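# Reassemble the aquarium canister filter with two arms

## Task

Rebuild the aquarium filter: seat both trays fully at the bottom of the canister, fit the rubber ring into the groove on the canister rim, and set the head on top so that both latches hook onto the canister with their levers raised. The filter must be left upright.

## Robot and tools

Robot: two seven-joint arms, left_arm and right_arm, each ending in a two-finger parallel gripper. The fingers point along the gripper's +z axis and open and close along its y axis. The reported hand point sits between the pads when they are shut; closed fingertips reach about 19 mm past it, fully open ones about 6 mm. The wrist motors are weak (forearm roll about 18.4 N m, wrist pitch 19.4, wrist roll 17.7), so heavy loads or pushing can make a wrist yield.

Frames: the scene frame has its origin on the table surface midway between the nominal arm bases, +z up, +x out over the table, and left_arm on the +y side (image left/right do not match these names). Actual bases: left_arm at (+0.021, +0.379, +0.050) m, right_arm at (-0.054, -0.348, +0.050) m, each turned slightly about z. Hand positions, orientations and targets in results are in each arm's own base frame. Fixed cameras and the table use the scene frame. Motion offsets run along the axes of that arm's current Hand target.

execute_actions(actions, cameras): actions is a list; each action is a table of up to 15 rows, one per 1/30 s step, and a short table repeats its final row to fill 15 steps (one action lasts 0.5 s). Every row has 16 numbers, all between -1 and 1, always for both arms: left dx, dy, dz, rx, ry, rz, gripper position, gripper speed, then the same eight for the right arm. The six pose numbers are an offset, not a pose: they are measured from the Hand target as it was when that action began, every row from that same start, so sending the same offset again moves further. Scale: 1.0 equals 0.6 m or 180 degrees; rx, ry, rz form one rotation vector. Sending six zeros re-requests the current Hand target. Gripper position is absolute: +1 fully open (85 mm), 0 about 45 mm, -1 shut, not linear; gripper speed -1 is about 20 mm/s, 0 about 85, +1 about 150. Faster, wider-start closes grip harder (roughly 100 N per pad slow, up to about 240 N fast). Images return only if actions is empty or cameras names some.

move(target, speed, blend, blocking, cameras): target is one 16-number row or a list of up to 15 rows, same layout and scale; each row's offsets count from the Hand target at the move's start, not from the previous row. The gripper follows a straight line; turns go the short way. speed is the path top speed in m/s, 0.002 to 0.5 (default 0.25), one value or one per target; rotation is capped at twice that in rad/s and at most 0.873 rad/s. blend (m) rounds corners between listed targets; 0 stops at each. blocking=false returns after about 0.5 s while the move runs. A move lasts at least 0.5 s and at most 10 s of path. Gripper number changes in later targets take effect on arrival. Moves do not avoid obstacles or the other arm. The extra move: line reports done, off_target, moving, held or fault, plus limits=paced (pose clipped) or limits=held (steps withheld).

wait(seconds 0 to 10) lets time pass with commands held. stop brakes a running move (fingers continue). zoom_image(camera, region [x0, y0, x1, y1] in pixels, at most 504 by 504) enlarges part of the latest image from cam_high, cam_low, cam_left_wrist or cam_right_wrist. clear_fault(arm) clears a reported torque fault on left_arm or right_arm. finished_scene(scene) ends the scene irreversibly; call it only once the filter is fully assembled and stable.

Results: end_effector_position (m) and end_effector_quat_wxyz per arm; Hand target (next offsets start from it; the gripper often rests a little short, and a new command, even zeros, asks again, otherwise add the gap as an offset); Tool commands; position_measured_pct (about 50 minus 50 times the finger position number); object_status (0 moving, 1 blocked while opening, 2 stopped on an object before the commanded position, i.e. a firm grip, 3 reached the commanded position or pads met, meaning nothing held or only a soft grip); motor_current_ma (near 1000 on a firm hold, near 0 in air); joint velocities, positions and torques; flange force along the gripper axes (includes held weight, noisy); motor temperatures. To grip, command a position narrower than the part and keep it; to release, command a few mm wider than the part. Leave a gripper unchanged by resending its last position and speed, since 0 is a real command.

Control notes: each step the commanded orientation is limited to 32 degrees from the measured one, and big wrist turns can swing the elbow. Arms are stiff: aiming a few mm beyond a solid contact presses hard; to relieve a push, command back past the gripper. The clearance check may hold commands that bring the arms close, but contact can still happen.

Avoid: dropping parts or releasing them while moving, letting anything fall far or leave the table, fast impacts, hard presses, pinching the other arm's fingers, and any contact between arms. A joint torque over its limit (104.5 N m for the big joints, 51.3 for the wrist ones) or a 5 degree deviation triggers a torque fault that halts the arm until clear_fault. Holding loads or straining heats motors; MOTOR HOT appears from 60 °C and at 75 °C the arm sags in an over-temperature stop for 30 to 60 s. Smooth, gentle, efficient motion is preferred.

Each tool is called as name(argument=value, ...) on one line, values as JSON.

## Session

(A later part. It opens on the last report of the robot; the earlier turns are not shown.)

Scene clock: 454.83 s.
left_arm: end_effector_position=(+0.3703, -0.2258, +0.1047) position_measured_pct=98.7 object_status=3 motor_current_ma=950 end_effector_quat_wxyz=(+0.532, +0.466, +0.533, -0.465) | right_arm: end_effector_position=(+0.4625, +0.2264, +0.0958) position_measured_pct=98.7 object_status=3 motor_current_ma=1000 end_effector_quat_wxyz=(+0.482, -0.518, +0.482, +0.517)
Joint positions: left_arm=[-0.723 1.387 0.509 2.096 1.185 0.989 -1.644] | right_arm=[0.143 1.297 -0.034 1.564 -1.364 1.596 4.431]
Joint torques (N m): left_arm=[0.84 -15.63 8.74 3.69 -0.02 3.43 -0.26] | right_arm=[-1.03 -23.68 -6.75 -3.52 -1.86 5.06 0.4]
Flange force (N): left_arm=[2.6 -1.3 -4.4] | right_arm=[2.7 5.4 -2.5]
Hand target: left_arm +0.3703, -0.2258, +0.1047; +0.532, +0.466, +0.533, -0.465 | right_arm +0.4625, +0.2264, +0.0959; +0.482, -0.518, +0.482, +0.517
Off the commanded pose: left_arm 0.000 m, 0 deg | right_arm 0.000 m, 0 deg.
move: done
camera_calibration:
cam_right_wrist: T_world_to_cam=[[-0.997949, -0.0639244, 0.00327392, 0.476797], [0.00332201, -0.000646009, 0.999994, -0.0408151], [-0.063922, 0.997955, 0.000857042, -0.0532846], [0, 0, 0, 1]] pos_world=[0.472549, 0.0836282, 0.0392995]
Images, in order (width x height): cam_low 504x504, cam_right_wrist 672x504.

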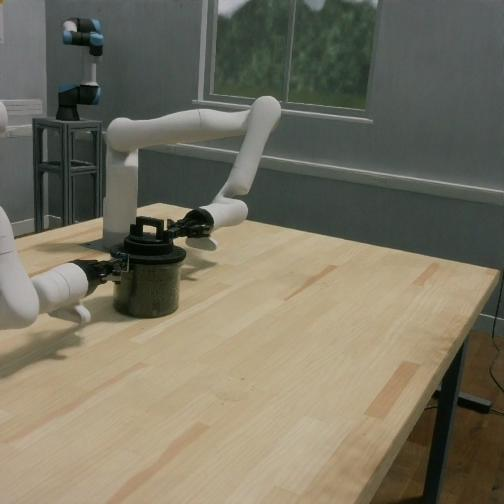

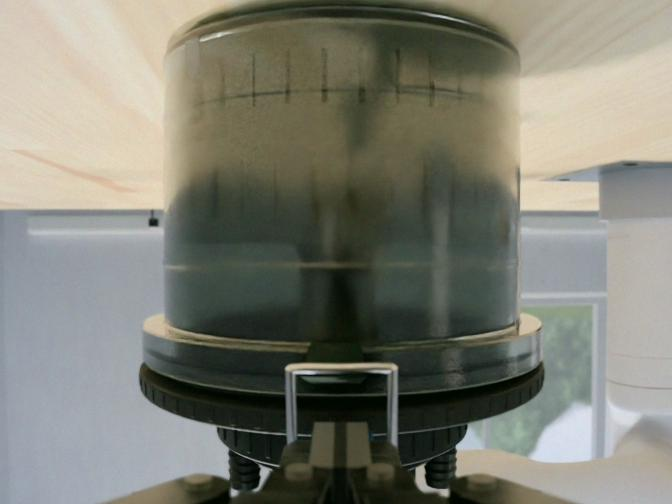

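zoom_image(camera="cam_right_wrist", region=[270, 330, 420, 450])

zoom_image(camera="cam_low", region=[105, 245, 140, 280])

Scaled by 3.360.

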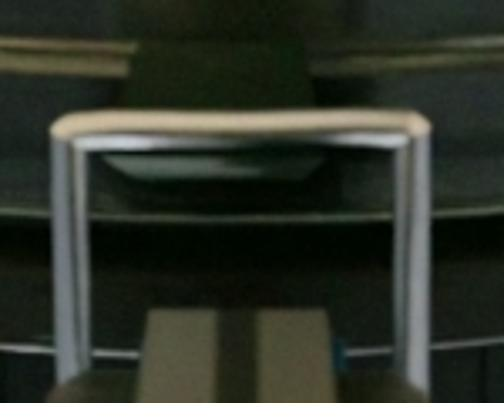

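Scaled by 14.400.

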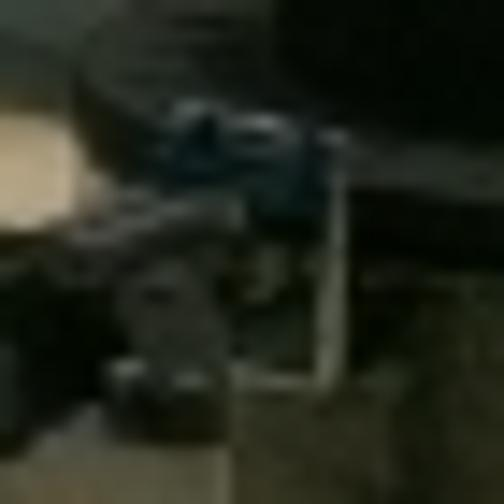

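move(target=[[0,0,-0.05,0,0,0,-1,-0.5,0.01,0,0,0,0,0,-1,-0.5],[-0.15,0,-0.05,0,0,0,-1,-0.5,0.013,0,0,0,0,0,-1,-0.5],[-0.15,0,0.145,0,0,0,-1,-0.5,0.013,0,0,0,0,0,-1,-0.5]], speed=0.12, blend=[0.01,0.02,0], cameras=["all"])

zoom_image(camera="cam_low", region=[80, 190, 220, 300])

zoom_image(camera="cam_right_wrist", region=[270, 330, 420, 450])

Scene clock: 462.37 s.
left_arm: end_effector_position=(+0.3818, -0.3122, +0.1945) position_measured_pct=98.7 object_status=3 motor_current_ma=950 end_effector_quat_wxyz=(+0.532, +0.466, +0.533, -0.465) | right_arm: end_effector_position=(+0.4625, +0.2264, +0.0881) position_measured_pct=98.7 object_status=3 motor_current_ma=1000 end_effector_quat_wxyz=(+0.481, -0.518, +0.482, +0.517)
Joint positions: left_arm=[-0.556 1.199 0.688 2.204 1.529 0.925 -1.68] | right_arm=[0.143 1.315 -0.034 1.553 -1.363 1.595 4.437]
Joint torques (N m): left_arm=[-0.1 -15.33 8.28 0.77 -0.02 3 -0.25] | right_arm=[-0.39 -20.63 -4.04 -3.31 -1.19 2.73 0.4]
Flange force (N): left_arm=[1.8 -1.1 -2.0] | right_arm=[-4.7 5.1 -1.2]
Hand target: left_arm +0.3818, -0.3122, +0.1945; +0.532, +0.466, +0.533, -0.465 | right_arm +0.4625, +0.2264, +0.0881; +0.481, -0.518, +0.482, +0.517
Off the commanded pose: left_arm 0.000 m, 0 deg | right_arm 0.000 m, 0 deg.
move: done
camera_calibration:
cam_left_wrist: T_world_to_cam=[[0.986475, 0.16324, -0.0148278, -0.32748], [0.0132786, 0.0105775, 0.999856, -0.141199], [0.163373, -0.98653, 0.00826687, -0.222514], [0, 0, 0, 1]] pos_world=[0.361279, -0.164565, 0.138163]
cam_right_wrist: T_world_to_cam=[[-0.997943, -0.064024, 0.00327272, 0.476827], [0.00332088, -0.000645678, 0.999994, -0.0331146], [-0.0640216, 0.997948, 0.000856965, -0.0532304], [0, 0, 0, 1]] pos_world=[0.472548, 0.0836282, 0.0315995]

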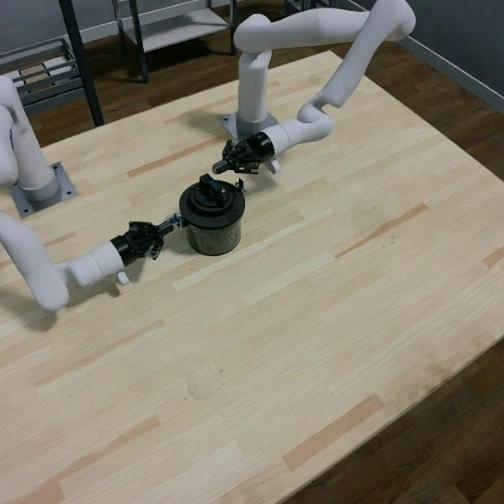

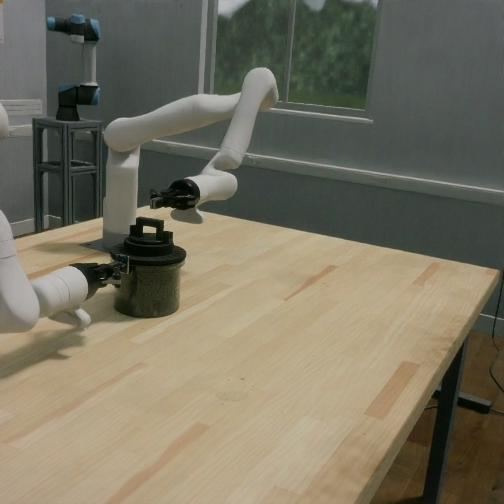

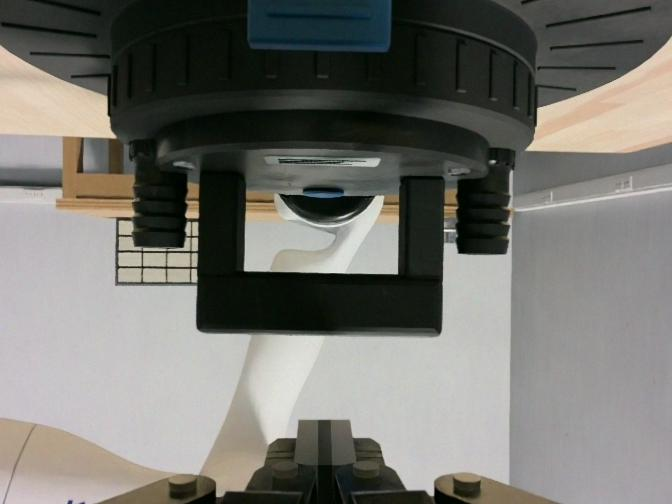

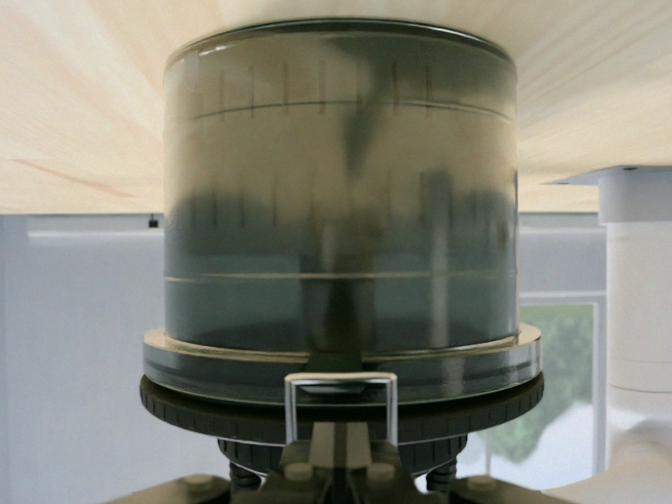

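Scaled by 3.600.

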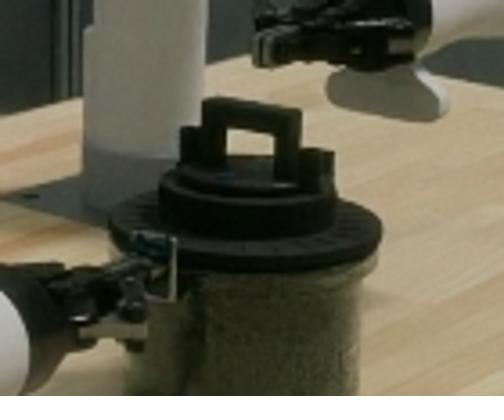

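Scaled by 3.360.

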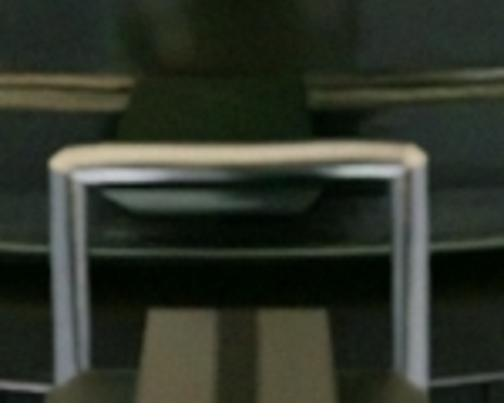

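move(target=[[0,0,0.05,0,0,0,-1,-0.5,0,0,0,0,0,0,-1,-0.5],[0.025,0,0.05,0,0,0,-1,-0.5,0,0,0,0,0,0,-1,-0.5]], speed=[0.08,0.04], blend=[0.005,0], cameras=["cam_left_wrist","cam_low","cam_high"])

zoom_image(camera="cam_low", region=[80, 190, 220, 300])

Scene clock: 464.07 s.
left_arm: end_effector_position=(+0.3858, -0.3419, +0.1795) position_measured_pct=98.7 object_status=3 motor_current_ma=950 end_effector_quat_wxyz=(+0.532, +0.466, +0.533, -0.465) | right_arm: end_effector_position=(+0.4625, +0.2264, +0.0881) position_measured_pct=98.7 object_status=3 motor_current_ma=1000 end_effector_quat_wxyz=(+0.481, -0.518, +0.482, +0.517)
Joint positions: left_arm=[-0.478 1.252 0.697 2.173 1.612 0.909 -1.751] | right_arm=[0.143 1.315 -0.034 1.553 -1.363 1.595 4.437]
Joint torques (N m): left_arm=[0 -15.98 8.67 0.84 -0.18 3.03 -0.21] | right_arm=[-0.44 -20.65 -4.02 -3.31 -1.18 2.73 0.37]
Flange force (N): left_arm=[2.3 -1.3 -2.2] | right_arm=[-4.6 5.2 -1.2]
Hand target: left_arm +0.3858, -0.3419, +0.1795; +0.532, +0.466, +0.533, -0.465 | right_arm +0.4625, +0.2264, +0.0881; +0.481, -0.518, +0.482, +0.517
Off the commanded pose: left_arm 0.000 m, 0 deg | right_arm 0.000 m, 0 deg.
move: done
camera_calibration:
cam_left_wrist: T_world_to_cam=[[0.986475, 0.16324, -0.0148278, -0.326802], [0.0132786, 0.0105775, 0.999856, -0.125841], [0.163373, -0.98653, 0.00826687, -0.252342], [0, 0, 0, 1]] pos_world=[0.365279, -0.194265, 0.123063]
Images, in order (width x height): cam_high 504x504, cam_low 504x504, cam_left_wrist 672x504.

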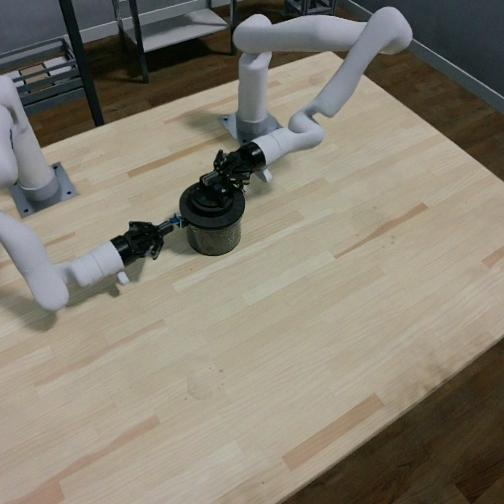

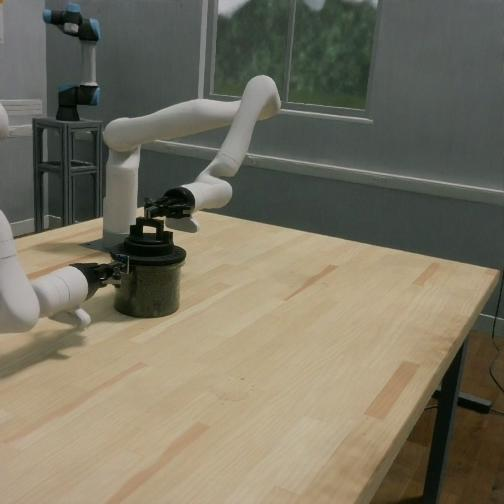

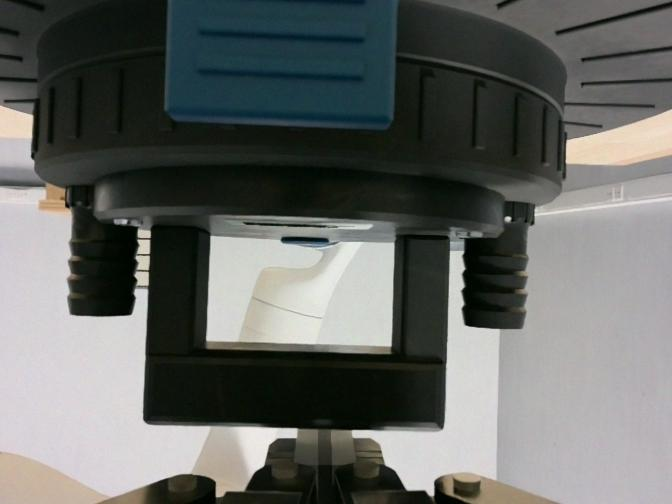

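Scaled by 3.600.

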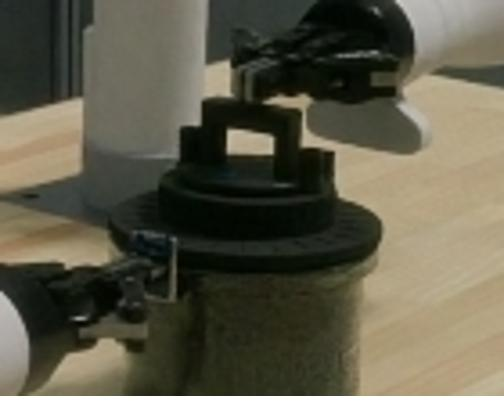

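move(target=[0.0075,0,0,0,0,0,-1,-0.5,0,0,0,0,0,0,-1,-0.5], speed=0.02, cameras=[])

move(target=[0.002,0,0,0,0,0,-1,-0.5,0,0,0,0,0,0,-1,-0.5], speed=0.02, cameras=[])

Scene clock: 465.53 s.
left_arm: end_effector_position=(+0.3858, -0.3419, +0.1750) position_measured_pct=98.7 object_status=3 motor_current_ma=950 end_effector_quat_wxyz=(+0.532, +0.466, +0.533, -0.465) | right_arm: end_effector_position=(+0.4625, +0.2264, +0.0881) position_measured_pct=98.7 object_status=3 motor_current_ma=1000 end_effector_quat_wxyz=(+0.481, -0.518, +0.482, +0.517)
Joint positions: left_arm=[-0.476 1.263 0.692 2.169 1.609 0.91 -1.758] | right_arm=[0.143 1.315 -0.034 1.553 -1.363 1.595 4.437]
Joint torques (N m): left_arm=[0.09 -15.7 7.98 0.85 -0.26 2.75 -0.19] | right_arm=[-0.4 -20.64 -4.04 -3.32 -1.21 2.73 0.41]
Flange force (N): left_arm=[0.5 -1.6 -1.9] | right_arm=[-4.7 5.1 -1.2]
Hand target: left_arm +0.3858, -0.3419, +0.1750; +0.532, +0.466, +0.533, -0.465 | right_arm +0.4625, +0.2264, +0.0881; +0.481, -0.518, +0.482, +0.517
Off the commanded pose: left_arm 0.000 m, 0 deg | right_arm 0.000 m, 0 deg.
move: done
No camera images: "cameras" was empty.

Scene clock: 466.23 s.
left_arm: end_effector_position=(+0.3858, -0.3419, +0.1738) position_measured_pct=98.7 object_status=3 motor_current_ma=950 end_effector_quat_wxyz=(+0.532, +0.466, +0.533, -0.465) | right_arm: end_effector_position=(+0.4625, +0.2264, +0.0881) position_measured_pct=98.7 object_status=3 motor_current_ma=1000 end_effector_quat_wxyz=(+0.481, -0.518, +0.482, +0.517)
Joint positions: left_arm=[-0.475 1.266 0.69 2.167 1.608 0.911 -1.76] | right_arm=[0.143 1.315 -0.034 1.553 -1.363 1.595 4.437]
Joint torques (N m): left_arm=[0.65 -13.92 4.58 -0.18 0.48 0.09 -0.19] | right_arm=[-0.43 -20.63 -4.04 -3.31 -1.21 2.73 0.42]
Flange force (N): left_arm=[-8.5 -1.9 -5.0] | right_arm=[-4.7 5.1 -1.3]
Hand target: left_arm +0.3858, -0.3419, +0.1738; +0.532, +0.466, +0.533, -0.465 | right_arm +0.4625, +0.2264, +0.0881; +0.481, -0.518, +0.482, +0.517
Off the commanded pose: left_arm 0.000 m, 0 deg | right_arm 0.000 m, 0 deg.
move: done
No camera images: "cameras" was empty.

move(target=[0.0022,0,0,0,0,0,-1,-0.5,0,0,0,0,0,0,-1,-0.5], speed=0.02, cameras=[])

move(target=[0.0005,0,0,0,0,0,-1,-0.5,-0.0083,0,0,0,0,0,-1,-0.5], speed=0.02, cameras=["cam_right_wrist"])

zoom_image(camera="cam_right_wrist", region=[200, 330, 480, 504])

Scene clock: 467.43 s.
left_arm: end_effector_position=(+0.3858, -0.3419, +0.1725) position_measured_pct=98.7 object_status=3 motor_current_ma=950 end_effector_quat_wxyz=(+0.532, +0.466, +0.533, -0.465) | right_arm: end_effector_position=(+0.4625, +0.2264, +0.0881) position_measured_pct=98.7 object_status=3 motor_current_ma=1000 end_effector_quat_wxyz=(+0.481, -0.518, +0.482, +0.517)
Joint positions: left_arm=[-0.475 1.269 0.689 2.166 1.607 0.911 -1.762] | right_arm=[0.143 1.315 -0.034 1.553 -1.363 1.595 4.437]
Joint torques (N m): left_arm=[0.97 -13.96 4.76 -0.25 0.45 -0.35 -0.11] | right_arm=[-0.37 -20.67 -4.04 -3.28 -1.19 2.73 0.4]
Flange force (N): left_arm=[-8.2 -2.7 -6.0] | right_arm=[-4.6 5.0 -1.2]
Hand target: left_arm +0.3858, -0.3419, +0.1724; +0.532, +0.466, +0.533, -0.465 | right_arm +0.4625, +0.2264, +0.0881; +0.481, -0.518, +0.482, +0.517
Off the commanded pose: left_arm 0.000 m, 0 deg | right_arm 0.000 m, 0 deg.
move: done
No camera images: "cameras" was empty.

Scene clock: 468.17 s.
left_arm: end_effector_position=(+0.3858, -0.3419, +0.1722) position_measured_pct=98.7 object_status=3 motor_current_ma=950 end_effector_quat_wxyz=(+0.532, +0.466, +0.533, -0.465) | right_arm: end_effector_position=(+0.4625, +0.2264, +0.0930) position_measured_pct=98.7 object_status=3 motor_current_ma=1000 end_effector_quat_wxyz=(+0.481, -0.518, +0.482, +0.517)
Joint positions: left_arm=[-0.475 1.27 0.688 2.166 1.606 0.911 -1.762] | right_arm=[0.143 1.303 -0.034 1.56 -1.363 1.595 4.433]
Joint torques (N m): left_arm=[0.16 -13.98 4.23 -0.24 0.56 -0.16 -0.19] | right_arm=[-0.87 -25.1 -7.66 -3.2 -2.05 6.18 0.38]
Flange force (N): left_arm=[-8.5 -2.0 -4.0] | right_arm=[6.5 4.1 -2.2]
Hand target: left_arm +0.3858, -0.3419, +0.1721; +0.532, +0.466, +0.533, -0.465 | right_arm +0.4625, +0.2264, +0.0931; +0.481, -0.518, +0.482, +0.517
Off the commanded pose: left_arm 0.000 m, 0 deg | right_arm 0.000 m, 0 deg.
move: done
camera_calibration:
cam_right_wrist: T_world_to_cam=[[-0.997949, -0.0639253, 0.00338014, 0.476702], [0.00342164, -0.00053986, 0.999994, -0.0380703], [-0.0639231, 0.997955, 0.000757483, -0.0532843], [0, 0, 0, 1]] pos_world=[0.472448, 0.0836281, 0.0364991]
Images, in order (width x height): cam_right_wrist 672x504.

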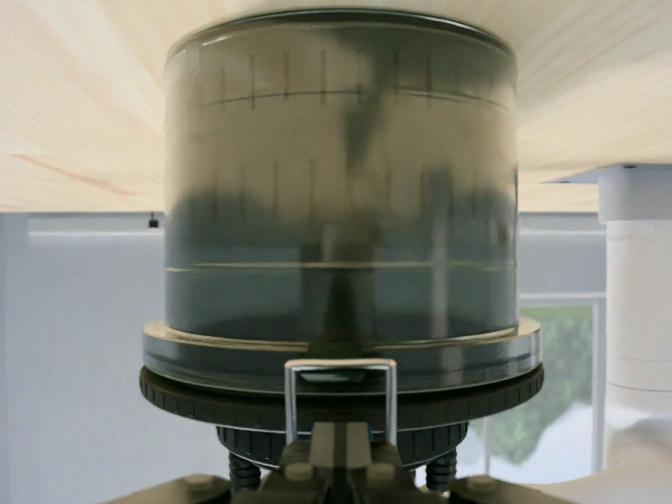

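Scaled by 1.800.

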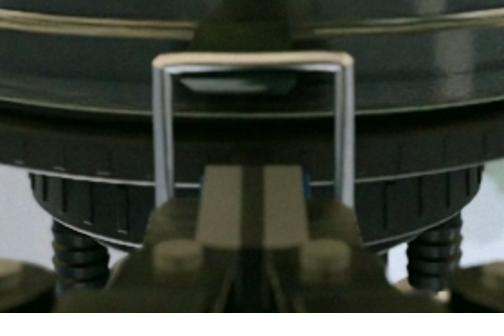

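wait(seconds=0.2, cameras=["cam_low","cam_high","cam_left_wrist"])

zoom_image(camera="cam_low", region=[100, 225, 190, 290])

zoom_image(camera="cam_high", region=[150, 170, 250, 260])

Scene clock: 468.90 s.
left_arm: end_effector_position=(+0.3858, -0.3419, +0.1722) position_measured_pct=98.7 object_status=3 motor_current_ma=950 end_effector_quat_wxyz=(+0.532, +0.466, +0.533, -0.465) | right_arm: end_effector_position=(+0.4625, +0.2264, +0.0931) position_measured_pct=98.7 object_status=3 motor_current_ma=1000 end_effector_quat_wxyz=(+0.482, -0.518, +0.482, +0.517)
Joint positions: left_arm=[-0.475 1.27 0.688 2.166 1.606 0.911 -1.762] | right_arm=[0.143 1.303 -0.034 1.56 -1.363 1.595 4.433]
Joint torques (N m): left_arm=[0.16 -13.93 4.28 -0.12 0.48 -0.09 -0.2] | right_arm=[-0.86 -25.08 -7.7 -3.36 -2.07 6.24 0.39]
Flange force (N): left_arm=[-8.6 -1.7 -3.7] | right_arm=[6.3 4.7 -2.0]
Hand target: left_arm +0.3858, -0.3419, +0.1722; +0.532, +0.466, +0.533, -0.465 | right_arm +0.4625, +0.2264, +0.0931; +0.482, -0.518, +0.482, +0.517
Tool commands: left_gripper/position=-1.0 left_gripper/speed=-0.5 right_gripper/position=-1.0 right_gripper/speed=-0.5
Off the commanded pose: left_arm 0.000 m, 0 deg | right_arm 0.000 m, 0 deg.
wait: 0.20 s; at rest from the start
camera_calibration:
cam_left_wrist: T_world_to_cam=[[0.986491, 0.163142, -0.0148265, -0.326935], [0.0132783, 0.0105762, 0.999856, -0.118542], [0.163275, -0.986546, 0.00826709, -0.25225], [0, 0, 0, 1]] pos_world=[0.365279, -0.194265, 0.115763]
Images, in order (width x height): cam_high 504x504, cam_low 504x504, cam_left_wrist 672x504.

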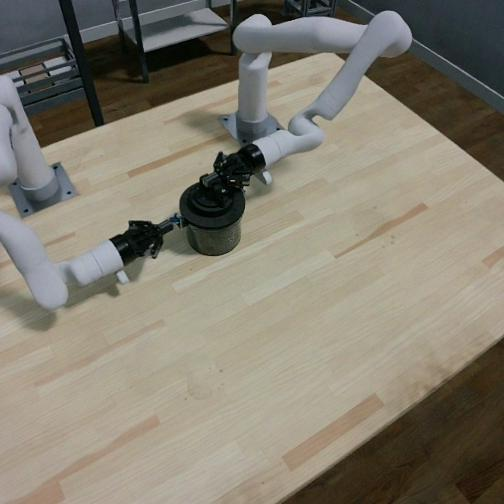

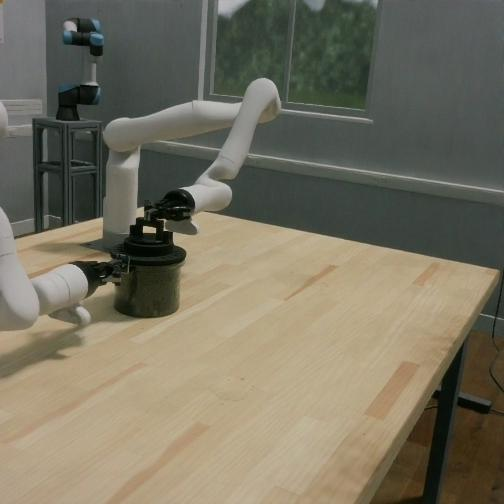

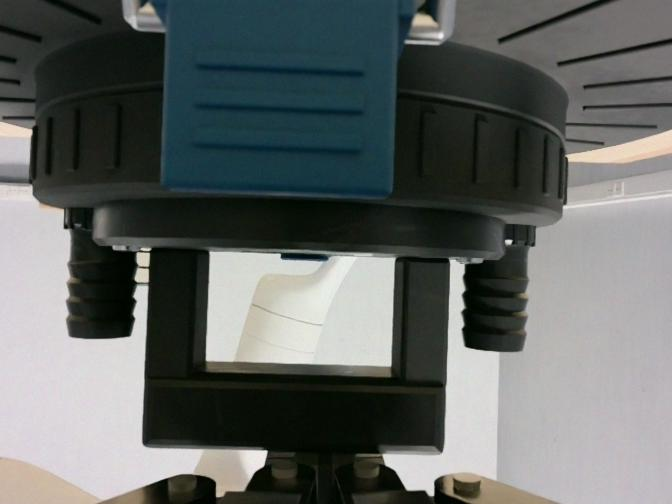

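Scaled by 5.600.

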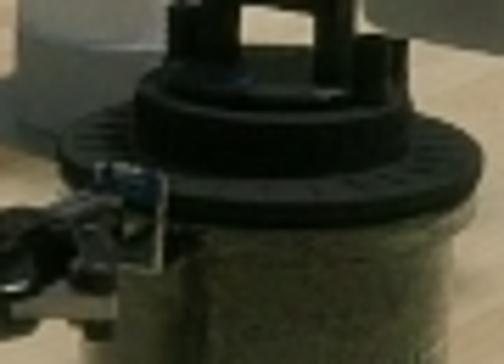

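Scaled by 5.040.

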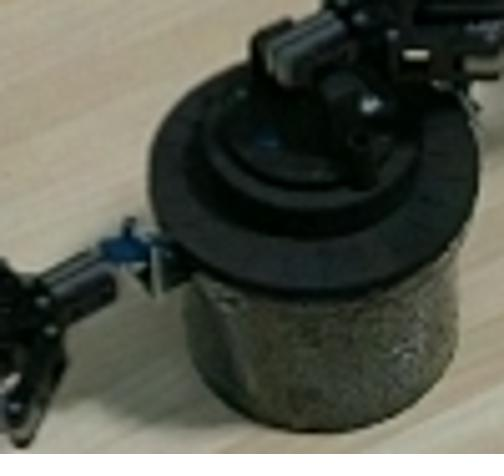

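move(target=[0,0,0,0,0,0,-1,-0.5,0.0167,0,0,0,0,0,-1,-0.5], speed=0.03, cameras=["cam_right_wrist"])

zoom_image(camera="cam_right_wrist", region=[130, 330, 560, 504])

move(target=[0.0025,0,0,0,0,0,-1,-0.5,0,0,0,0,0,0,-1,-0.5], speed=0.02, cameras=["cam_right_wrist"])

zoom_image(camera="cam_right_wrist", region=[130, 330, 560, 504])

Scene clock: 472.67 s.
left_arm: end_effector_position=(+0.3858, -0.3419, +0.1721) position_measured_pct=98.7 object_status=3 motor_current_ma=950 end_effector_quat_wxyz=(+0.532, +0.466, +0.533, -0.465) | right_arm: end_effector_position=(+0.4625, +0.2264, +0.0831) position_measured_pct=98.7 object_status=3 motor_current_ma=1000 end_effector_quat_wxyz=(+0.481, -0.518, +0.482, +0.517)
Joint positions: left_arm=[-0.475 1.27 0.688 2.166 1.606 0.911 -1.762] | right_arm=[0.143 1.326 -0.034 1.545 -1.363 1.594 4.441]
Joint torques (N m): left_arm=[0.96 -13.86 4.76 0.24 0.28 -0.06 -0.14] | right_arm=[-0.39 -20.62 -4.01 -3.12 -1.19 2.76 0.41]
Flange force (N): left_arm=[-8.2 -1.4 -5.1] | right_arm=[-4.6 4.5 -1.3]
Hand target: left_arm +0.3858, -0.3419, +0.1722; +0.532, +0.466, +0.533, -0.465 | right_arm +0.4625, +0.2264, +0.0830; +0.481, -0.518, +0.482, +0.517
Off the commanded pose: left_arm 0.000 m, 0 deg | right_arm 0.000 m, 0 deg.
move: done
camera_calibration:
cam_right_wrist: T_world_to_cam=[[-0.997943, -0.064024, 0.00327272, 0.476743], [0.00332088, -0.000645678, 0.999994, -0.0281143], [-0.0640216, 0.997948, 0.000856965, -0.0532325], [0, 0, 0, 1]] pos_world=[0.472448, 0.0836282, 0.0265995]
Images, in order (width x height): cam_right_wrist 672x504.

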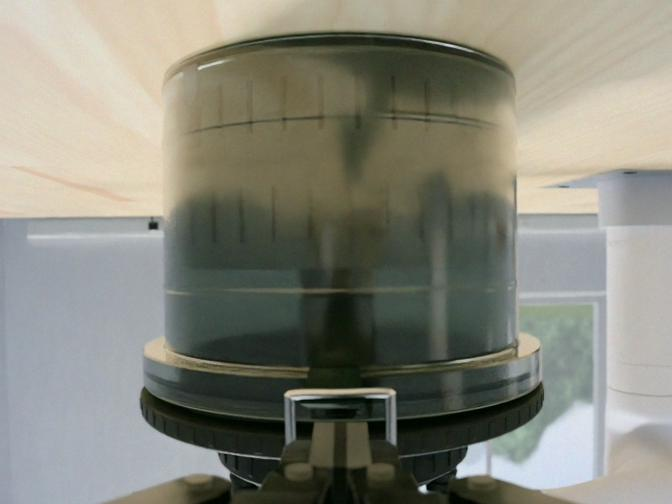

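Scaled by 1.172.

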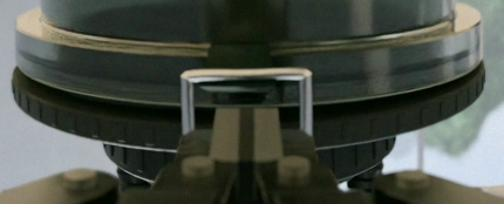

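Scene clock: 473.37 s.
left_arm: end_effector_position=(+0.3858, -0.3419, +0.1707) position_measured_pct=98.7 object_status=3 motor_current_ma=950 end_effector_quat_wxyz=(+0.532, +0.466, +0.533, -0.465) | right_arm: end_effector_position=(+0.4625, +0.2264, +0.0830) position_measured_pct=98.7 object_status=3 motor_current_ma=1000 end_effector_quat_wxyz=(+0.481, -0.518, +0.482, +0.517)
Joint positions: left_arm=[-0.474 1.274 0.686 2.164 1.605 0.911 -1.765] | right_arm=[0.143 1.326 -0.034 1.545 -1.363 1.594 4.441]
Joint torques (N m): left_arm=[0.92 -13.83 4.64 -0.26 0.47 -0.02 -0.15] | right_arm=[-0.41 -20.66 -4.05 -3.25 -1.19 2.73 0.41]
Flange force (N): left_arm=[-8.8 -2.4 -5.9] | right_arm=[-4.7 5.0 -1.3]
Hand target: left_arm +0.3858, -0.3419, +0.1706; +0.532, +0.466, +0.533, -0.465 | right_arm +0.4625, +0.2264, +0.0830; +0.481, -0.518, +0.482, +0.517
Off the commanded pose: left_arm 0.000 m, 0 deg | right_arm 0.000 m, 0 deg.
move: done
camera_calibration:
cam_right_wrist: T_world_to_cam=[[-0.997943, -0.064024, 0.00327272, 0.476844], [0.00332088, -0.000645678, 0.999994, -0.0280147], [-0.0640216, 0.997948, 0.000856965, -0.053226], [0, 0, 0, 1]] pos_world=[0.472548, 0.0836282, 0.0264995]
Images, in order (width x height): cam_right_wrist 672x504.

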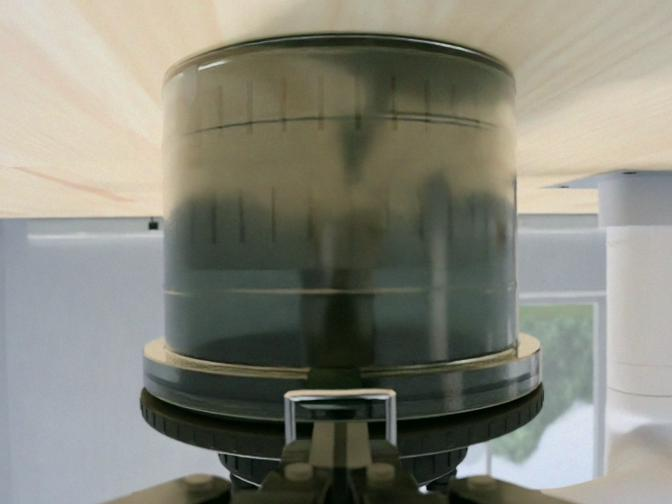

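Scaled by 1.172.

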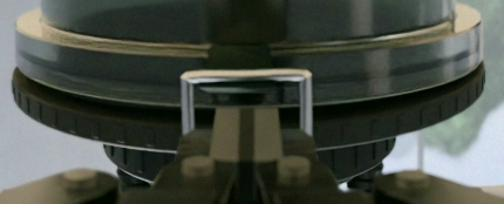

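move(target=[0.0058,0,0,0,0,0,-1,-0.5,0,0,0,0,0,0,-1,-0.5], speed=0.02, cameras=[])

move(target=[0.0042,0,0,0,0,0,-1,-0.5,0,0,0,0,0,0,-1,-0.5], speed=0.02, cameras=[])

Scene clock: 474.50 s.
left_arm: end_effector_position=(+0.3858, -0.3419, +0.1672) position_measured_pct=98.7 object_status=3 motor_current_ma=950 end_effector_quat_wxyz=(+0.532, +0.466, +0.533, -0.465) | right_arm: end_effector_position=(+0.4625, +0.2264, +0.0830) position_measured_pct=98.7 object_status=3 motor_current_ma=1000 end_effector_quat_wxyz=(+0.481, -0.518, +0.482, +0.517)
Joint positions: left_arm=[-0.473 1.283 0.682 2.161 1.602 0.912 -1.77] | right_arm=[0.143 1.326 -0.034 1.545 -1.363 1.594 4.441]
Joint torques (N m): left_arm=[0.99 -13.12 3.95 -0.15 0.54 -0.8 -0.09] | right_arm=[-0.41 -20.64 -4.03 -3.31 -1.16 2.76 0.4]
Flange force (N): left_arm=[-11.2 -1.9 -6.1] | right_arm=[-4.8 5.3 -1.1]
Hand target: left_arm +0.3858, -0.3419, +0.1672; +0.532, +0.466, +0.533, -0.465 | right_arm +0.4625, +0.2264, +0.0830; +0.481, -0.518, +0.482, +0.517
Off the commanded pose: left_arm 0.000 m, 0 deg | right_arm 0.000 m, 0 deg.
move: done
No camera images: "cameras" was empty.

Scene clock: 475.20 s.
left_arm: end_effector_position=(+0.3858, -0.3419, +0.1647) position_measured_pct=98.7 object_status=3 motor_current_ma=950 end_effector_quat_wxyz=(+0.532, +0.466, +0.533, -0.465) | right_arm: end_effector_position=(+0.4625, +0.2264, +0.0830) position_measured_pct=98.7 object_status=3 motor_current_ma=1000 end_effector_quat_wxyz=(+0.481, -0.518, +0.482, +0.517)
Joint positions: left_arm=[-0.472 1.289 0.679 2.158 1.6 0.913 -1.773] | right_arm=[0.143 1.326 -0.034 1.545 -1.363 1.594 4.441]
Joint torques (N m): left_arm=[3.29 -8.97 -3.85 0.23 0.49 -6.8 -0.07] | right_arm=[-0.39 -20.64 -4.03 -3.29 -1.19 2.73 0.39]
Flange force (N): left_arm=[-30.3 2.0 -8.3] | right_arm=[-4.8 5.2 -1.2]
Hand target: left_arm +0.3858, -0.3419, +0.1647; +0.532, +0.466, +0.533, -0.465 | right_arm +0.4625, +0.2264, +0.0830; +0.481, -0.518, +0.482, +0.517
Off the commanded pose: left_arm 0.000 m, 0 deg | right_arm 0.000 m, 0 deg.
move: done
No camera images: "cameras" was empty.

move(target=[0,0,0,0,0,0,-1,-0.5,-0.01,0,0,0,0,0,-1,-0.5], speed=0.02, cameras=["cam_right_wrist"])

zoom_image(camera="cam_right_wrist", region=[200, 330, 480, 504])

move(target=[0,0,0,0,0,0,-1,-0.5,-0.01,0,0,0,0,0,-1,-0.5], speed=0.02, cameras=["cam_low","cam_right_wrist"])

zoom_image(camera="cam_right_wrist", region=[200, 330, 480, 504])

Scene clock: 476.50 s.
left_arm: end_effector_position=(+0.3858, -0.3419, +0.1647) position_measured_pct=98.7 object_status=3 motor_current_ma=950 end_effector_quat_wxyz=(+0.532, +0.466, +0.533, -0.465) | right_arm: end_effector_position=(+0.4625, +0.2264, +0.0890) position_measured_pct=98.7 object_status=3 motor_current_ma=1000 end_effector_quat_wxyz=(+0.482, -0.518, +0.482, +0.517)
Joint positions: left_arm=[-0.472 1.289 0.679 2.158 1.6 0.913 -1.773] | right_arm=[0.143 1.313 -0.034 1.554 -1.363 1.595 4.437]
Joint torques (N m): left_arm=[3.34 -9.01 -4.59 0.4 0.49 -7.13 -0.14] | right_arm=[-0.4 -20.58 -4.04 -3.45 -1.15 2.74 0.4]
Flange force (N): left_arm=[-30.9 3.0 -7.8] | right_arm=[-5.0 5.6 -1.0]
Hand target: left_arm +0.3858, -0.3419, +0.1647; +0.532, +0.466, +0.533, -0.465 | right_arm +0.4625, +0.2264, +0.0890; +0.482, -0.518, +0.482, +0.517
Off the commanded pose: left_arm 0.000 m, 0 deg | right_arm 0.000 m, 0 deg.
move: done
camera_calibration:
cam_right_wrist: T_world_to_cam=[[-0.997943, -0.064024, 0.00327272, 0.476824], [0.00332088, -0.000645678, 0.999994, -0.0340146], [-0.0640216, 0.997948, 0.000856965, -0.0532312], [0, 0, 0, 1]] pos_world=[0.472548, 0.0836282, 0.0324995]
Images, in order (width x height): cam_right_wrist 672x504.

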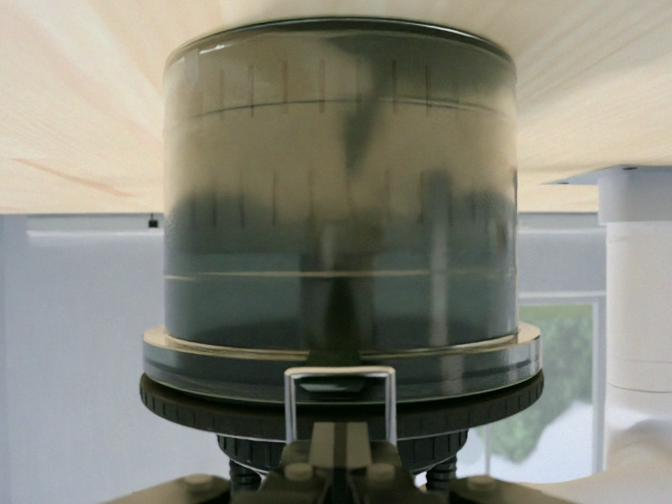

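Scaled by 1.800.

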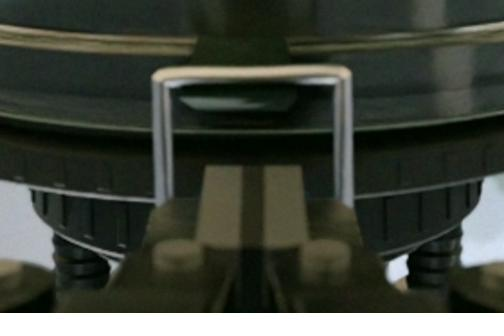

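Scene clock: 477.23 s.
left_arm: end_effector_position=(+0.3858, -0.3419, +0.1646) position_measured_pct=98.7 object_status=3 motor_current_ma=950 end_effector_quat_wxyz=(+0.532, +0.466, +0.533, -0.465) | right_arm: end_effector_position=(+0.4625, +0.2264, +0.0949) position_measured_pct=98.7 object_status=3 motor_current_ma=1000 end_effector_quat_wxyz=(+0.481, -0.518, +0.482, +0.517)
Joint positions: left_arm=[-0.471 1.289 0.679 2.158 1.6 0.913 -1.773] | right_arm=[0.143 1.299 -0.034 1.563 -1.364 1.595 4.432]
Joint torques (N m): left_arm=[1.48 -9.81 -4.33 0.43 0.52 -6.18 -0.01] | right_arm=[-1.27 -27.87 -9.86 -3.84 -2.95 7.82 0.36]
Flange force (N): left_arm=[-27.9 2.0 -2.8] | right_arm=[12.4 6.1 -3.5]
Hand target: left_arm +0.3858, -0.3419, +0.1646; +0.532, +0.466, +0.533, -0.465 | right_arm +0.4625, +0.2264, +0.0950; +0.482, -0.518, +0.482, +0.517
Off the commanded pose: left_arm 0.000 m, 0 deg | right_arm 0.000 m, 0 deg.
move: done
camera_calibration:
cam_right_wrist: T_world_to_cam=[[-0.997949, -0.0639253, 0.00338014, 0.476795], [0.00342164, -0.00053986, 0.999994, -0.0399707], [-0.0639231, 0.997955, 0.000757483, -0.0532794], [0, 0, 0, 1]] pos_world=[0.472548, 0.0836281, 0.0383991]
Images, in order (width x height): cam_low 504x504, cam_right_wrist 672x504.

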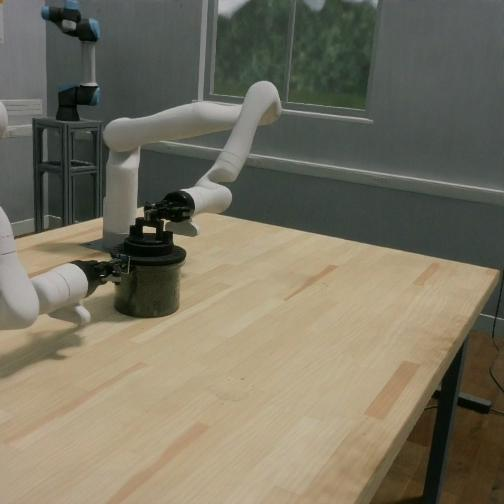

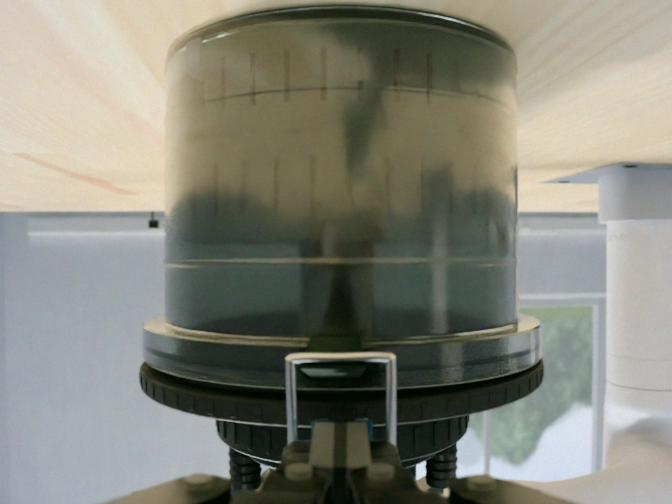

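Scaled by 1.800.

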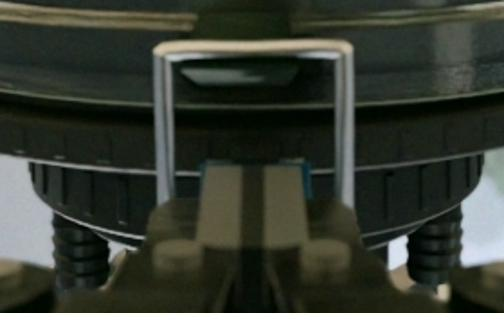

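zoom_image(camera="cam_low", region=[105, 240, 145, 280])

zoom_image(camera="cam_right_wrist", region=[270, 330, 420, 450])

Scaled by 12.600.

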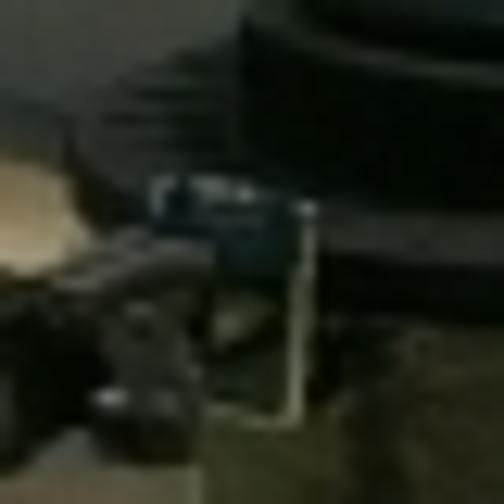

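Scaled by 3.360.

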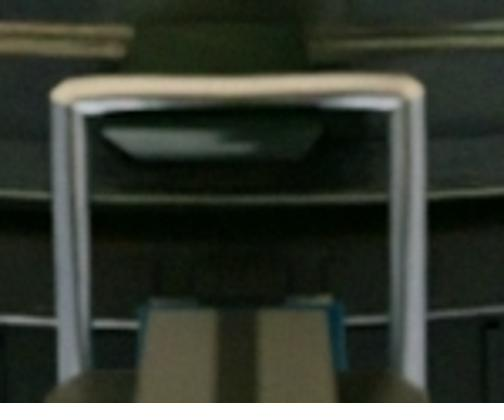

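move(target=[0,0,0,0,0,0,-1,-0.5,-0.0033,0,0.0083,0,0,0,-1,-0.5], speed=0.02, cameras=["cam_right_wrist"])

zoom_image(camera="cam_right_wrist", region=[200, 300, 480, 474])

move(target=[0,0,0,0,0,0,-1,-0.5,-0.005,0,0.0083,0,0,0,-1,-0.5], speed=0.02, cameras=["cam_right_wrist","cam_low"])

zoom_image(camera="cam_right_wrist", region=[200, 300, 480, 474])

zoom_image(camera="cam_low", region=[85, 210, 195, 320])

Scene clock: 480.60 s.
left_arm: end_effector_position=(+0.3859, -0.3418, +0.1646) position_measured_pct=98.7 object_status=3 motor_current_ma=950 end_effector_quat_wxyz=(+0.532, +0.466, +0.533, -0.465) | right_arm: end_effector_position=(+0.4622, +0.2313, +0.0970) position_measured_pct=98.7 object_status=3 motor_current_ma=1000 end_effector_quat_wxyz=(+0.482, -0.518, +0.482, +0.517)
Joint positions: left_arm=[-0.472 1.289 0.679 2.158 1.6 0.913 -1.773] | right_arm=[0.136 1.294 -0.038 1.57 -1.371 1.589 4.433]
Joint torques (N m): left_arm=[4.31 -9.65 -1.76 0.2 0.45 -5.66 -0.1] | right_arm=[-7 -26.77 -13.77 -3.29 -2.96 7.67 0.37]
Flange force (N): left_arm=[-26.8 1.5 -11.8] | right_arm=[10.8 6.9 -15.7]
Hand target: left_arm +0.3858, -0.3419, +0.1646; +0.532, +0.466, +0.533, -0.465 | right_arm +0.4622, +0.2314, +0.0970; +0.482, -0.518, +0.482, +0.517
Off the commanded pose: left_arm 0.000 m, 0 deg | right_arm 0.000 m, 0 deg.
move: done
camera_calibration:
cam_right_wrist: T_world_to_cam=[[-0.997949, -0.0639244, 0.00327392, 0.476707], [0.00332201, -0.000646009, 0.999994, -0.0420106], [-0.063922, 0.997955, 0.000857042, -0.0582011], [0, 0, 0, 1]] pos_world=[0.472149, 0.0885282, 0.0404995]
Images, in order (width x height): cam_right_wrist 672x504.

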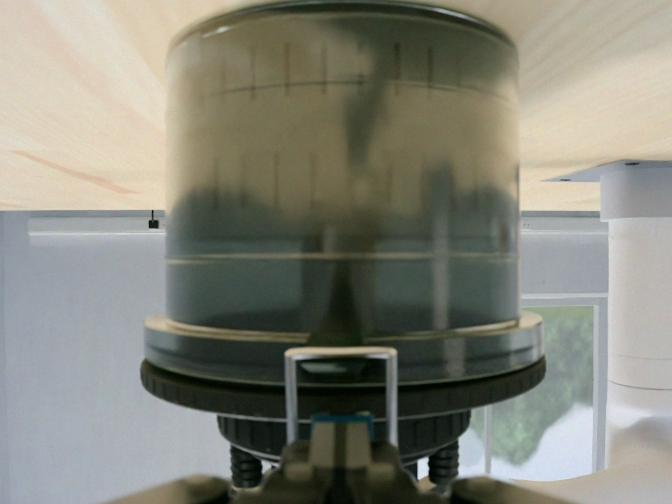

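Scaled by 1.800.

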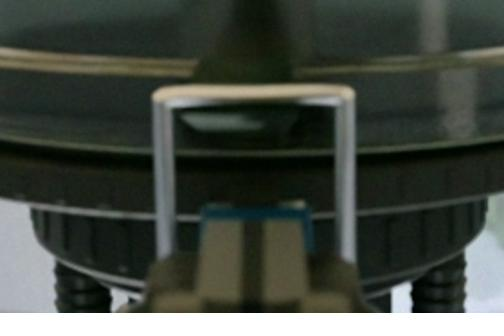

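Scene clock: 481.43 s.
left_arm: end_effector_position=(+0.3857, -0.3420, +0.1646) position_measured_pct=98.7 object_status=3 motor_current_ma=950 end_effector_quat_wxyz=(+0.532, +0.466, +0.533, -0.465) | right_arm: end_effector_position=(+0.4618, +0.2366, +0.1004) position_measured_pct=98.7 object_status=3 motor_current_ma=1000 end_effector_quat_wxyz=(+0.482, -0.518, +0.482, +0.517)
Joint positions: left_arm=[-0.471 1.289 0.679 2.158 1.6 0.913 -1.773] | right_arm=[0.129 1.285 -0.042 1.578 -1.378 1.583 4.432]
Joint velocities: left_arm=[within noise] | right_arm=[0.004 0.002 0.005 0 0.001 -0.002 0]
Joint torques (N m): left_arm=[-0.77 -14.21 3.76 0.31 0.21 0.17 -0.25] | right_arm=[-0.68 -20.55 -4.26 -3.39 -1.32 3.01 0.41]
Flange force (N): left_arm=[-8.3 -1.3 0.2] | right_arm=[-4.5 5.3 -1.7]
Hand target: left_arm +0.3858, -0.3419, +0.1647; +0.532, +0.466, +0.533, -0.465 | right_arm +0.4618, +0.2364, +0.1000; +0.482, -0.518, +0.482, +0.517
Off the commanded pose: left_arm 0.000 m, 0 deg | right_arm 0.000 m, 0 deg.
move: done
camera_calibration:
cam_right_wrist: T_world_to_cam=[[-0.99792, -0.0644162, 0.00264328, 0.476894], [0.00271857, -0.00108119, 0.999996, -0.0449826], [-0.064413, 0.997923, 0.00125406, -0.063289], [0, 0, 0, 1]] pos_world=[0.471947, 0.0938286, 0.0438012]
Images, in order (width x height): cam_low 504x504, cam_right_wrist 672x504.

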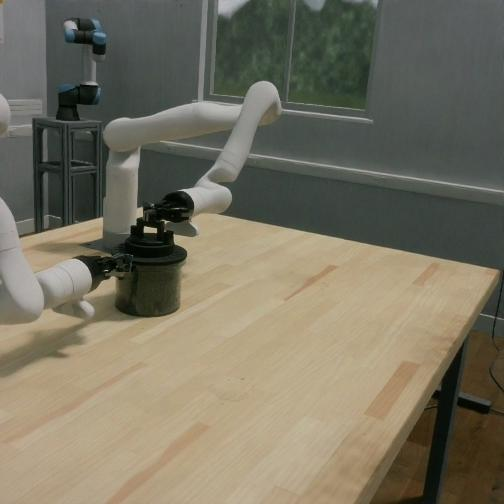

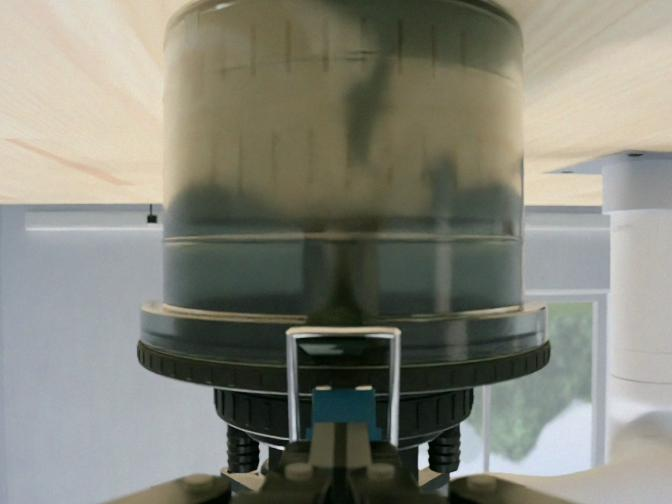

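Scaled by 1.800.

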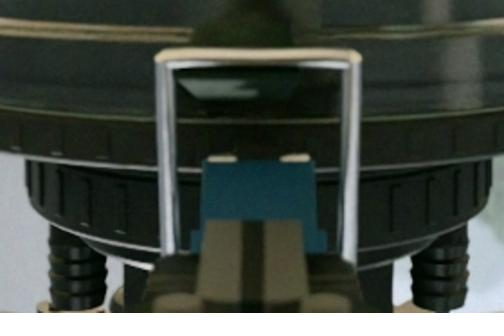

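Scaled by 4.582.

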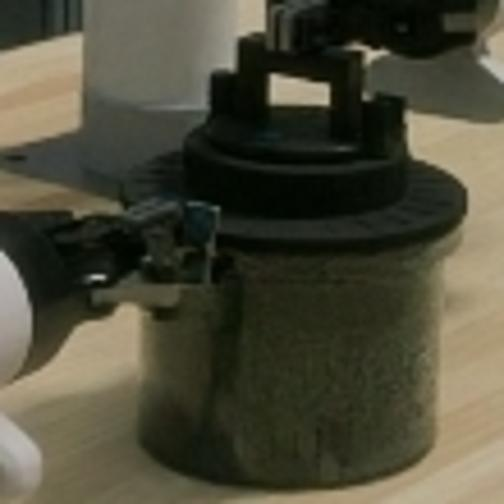

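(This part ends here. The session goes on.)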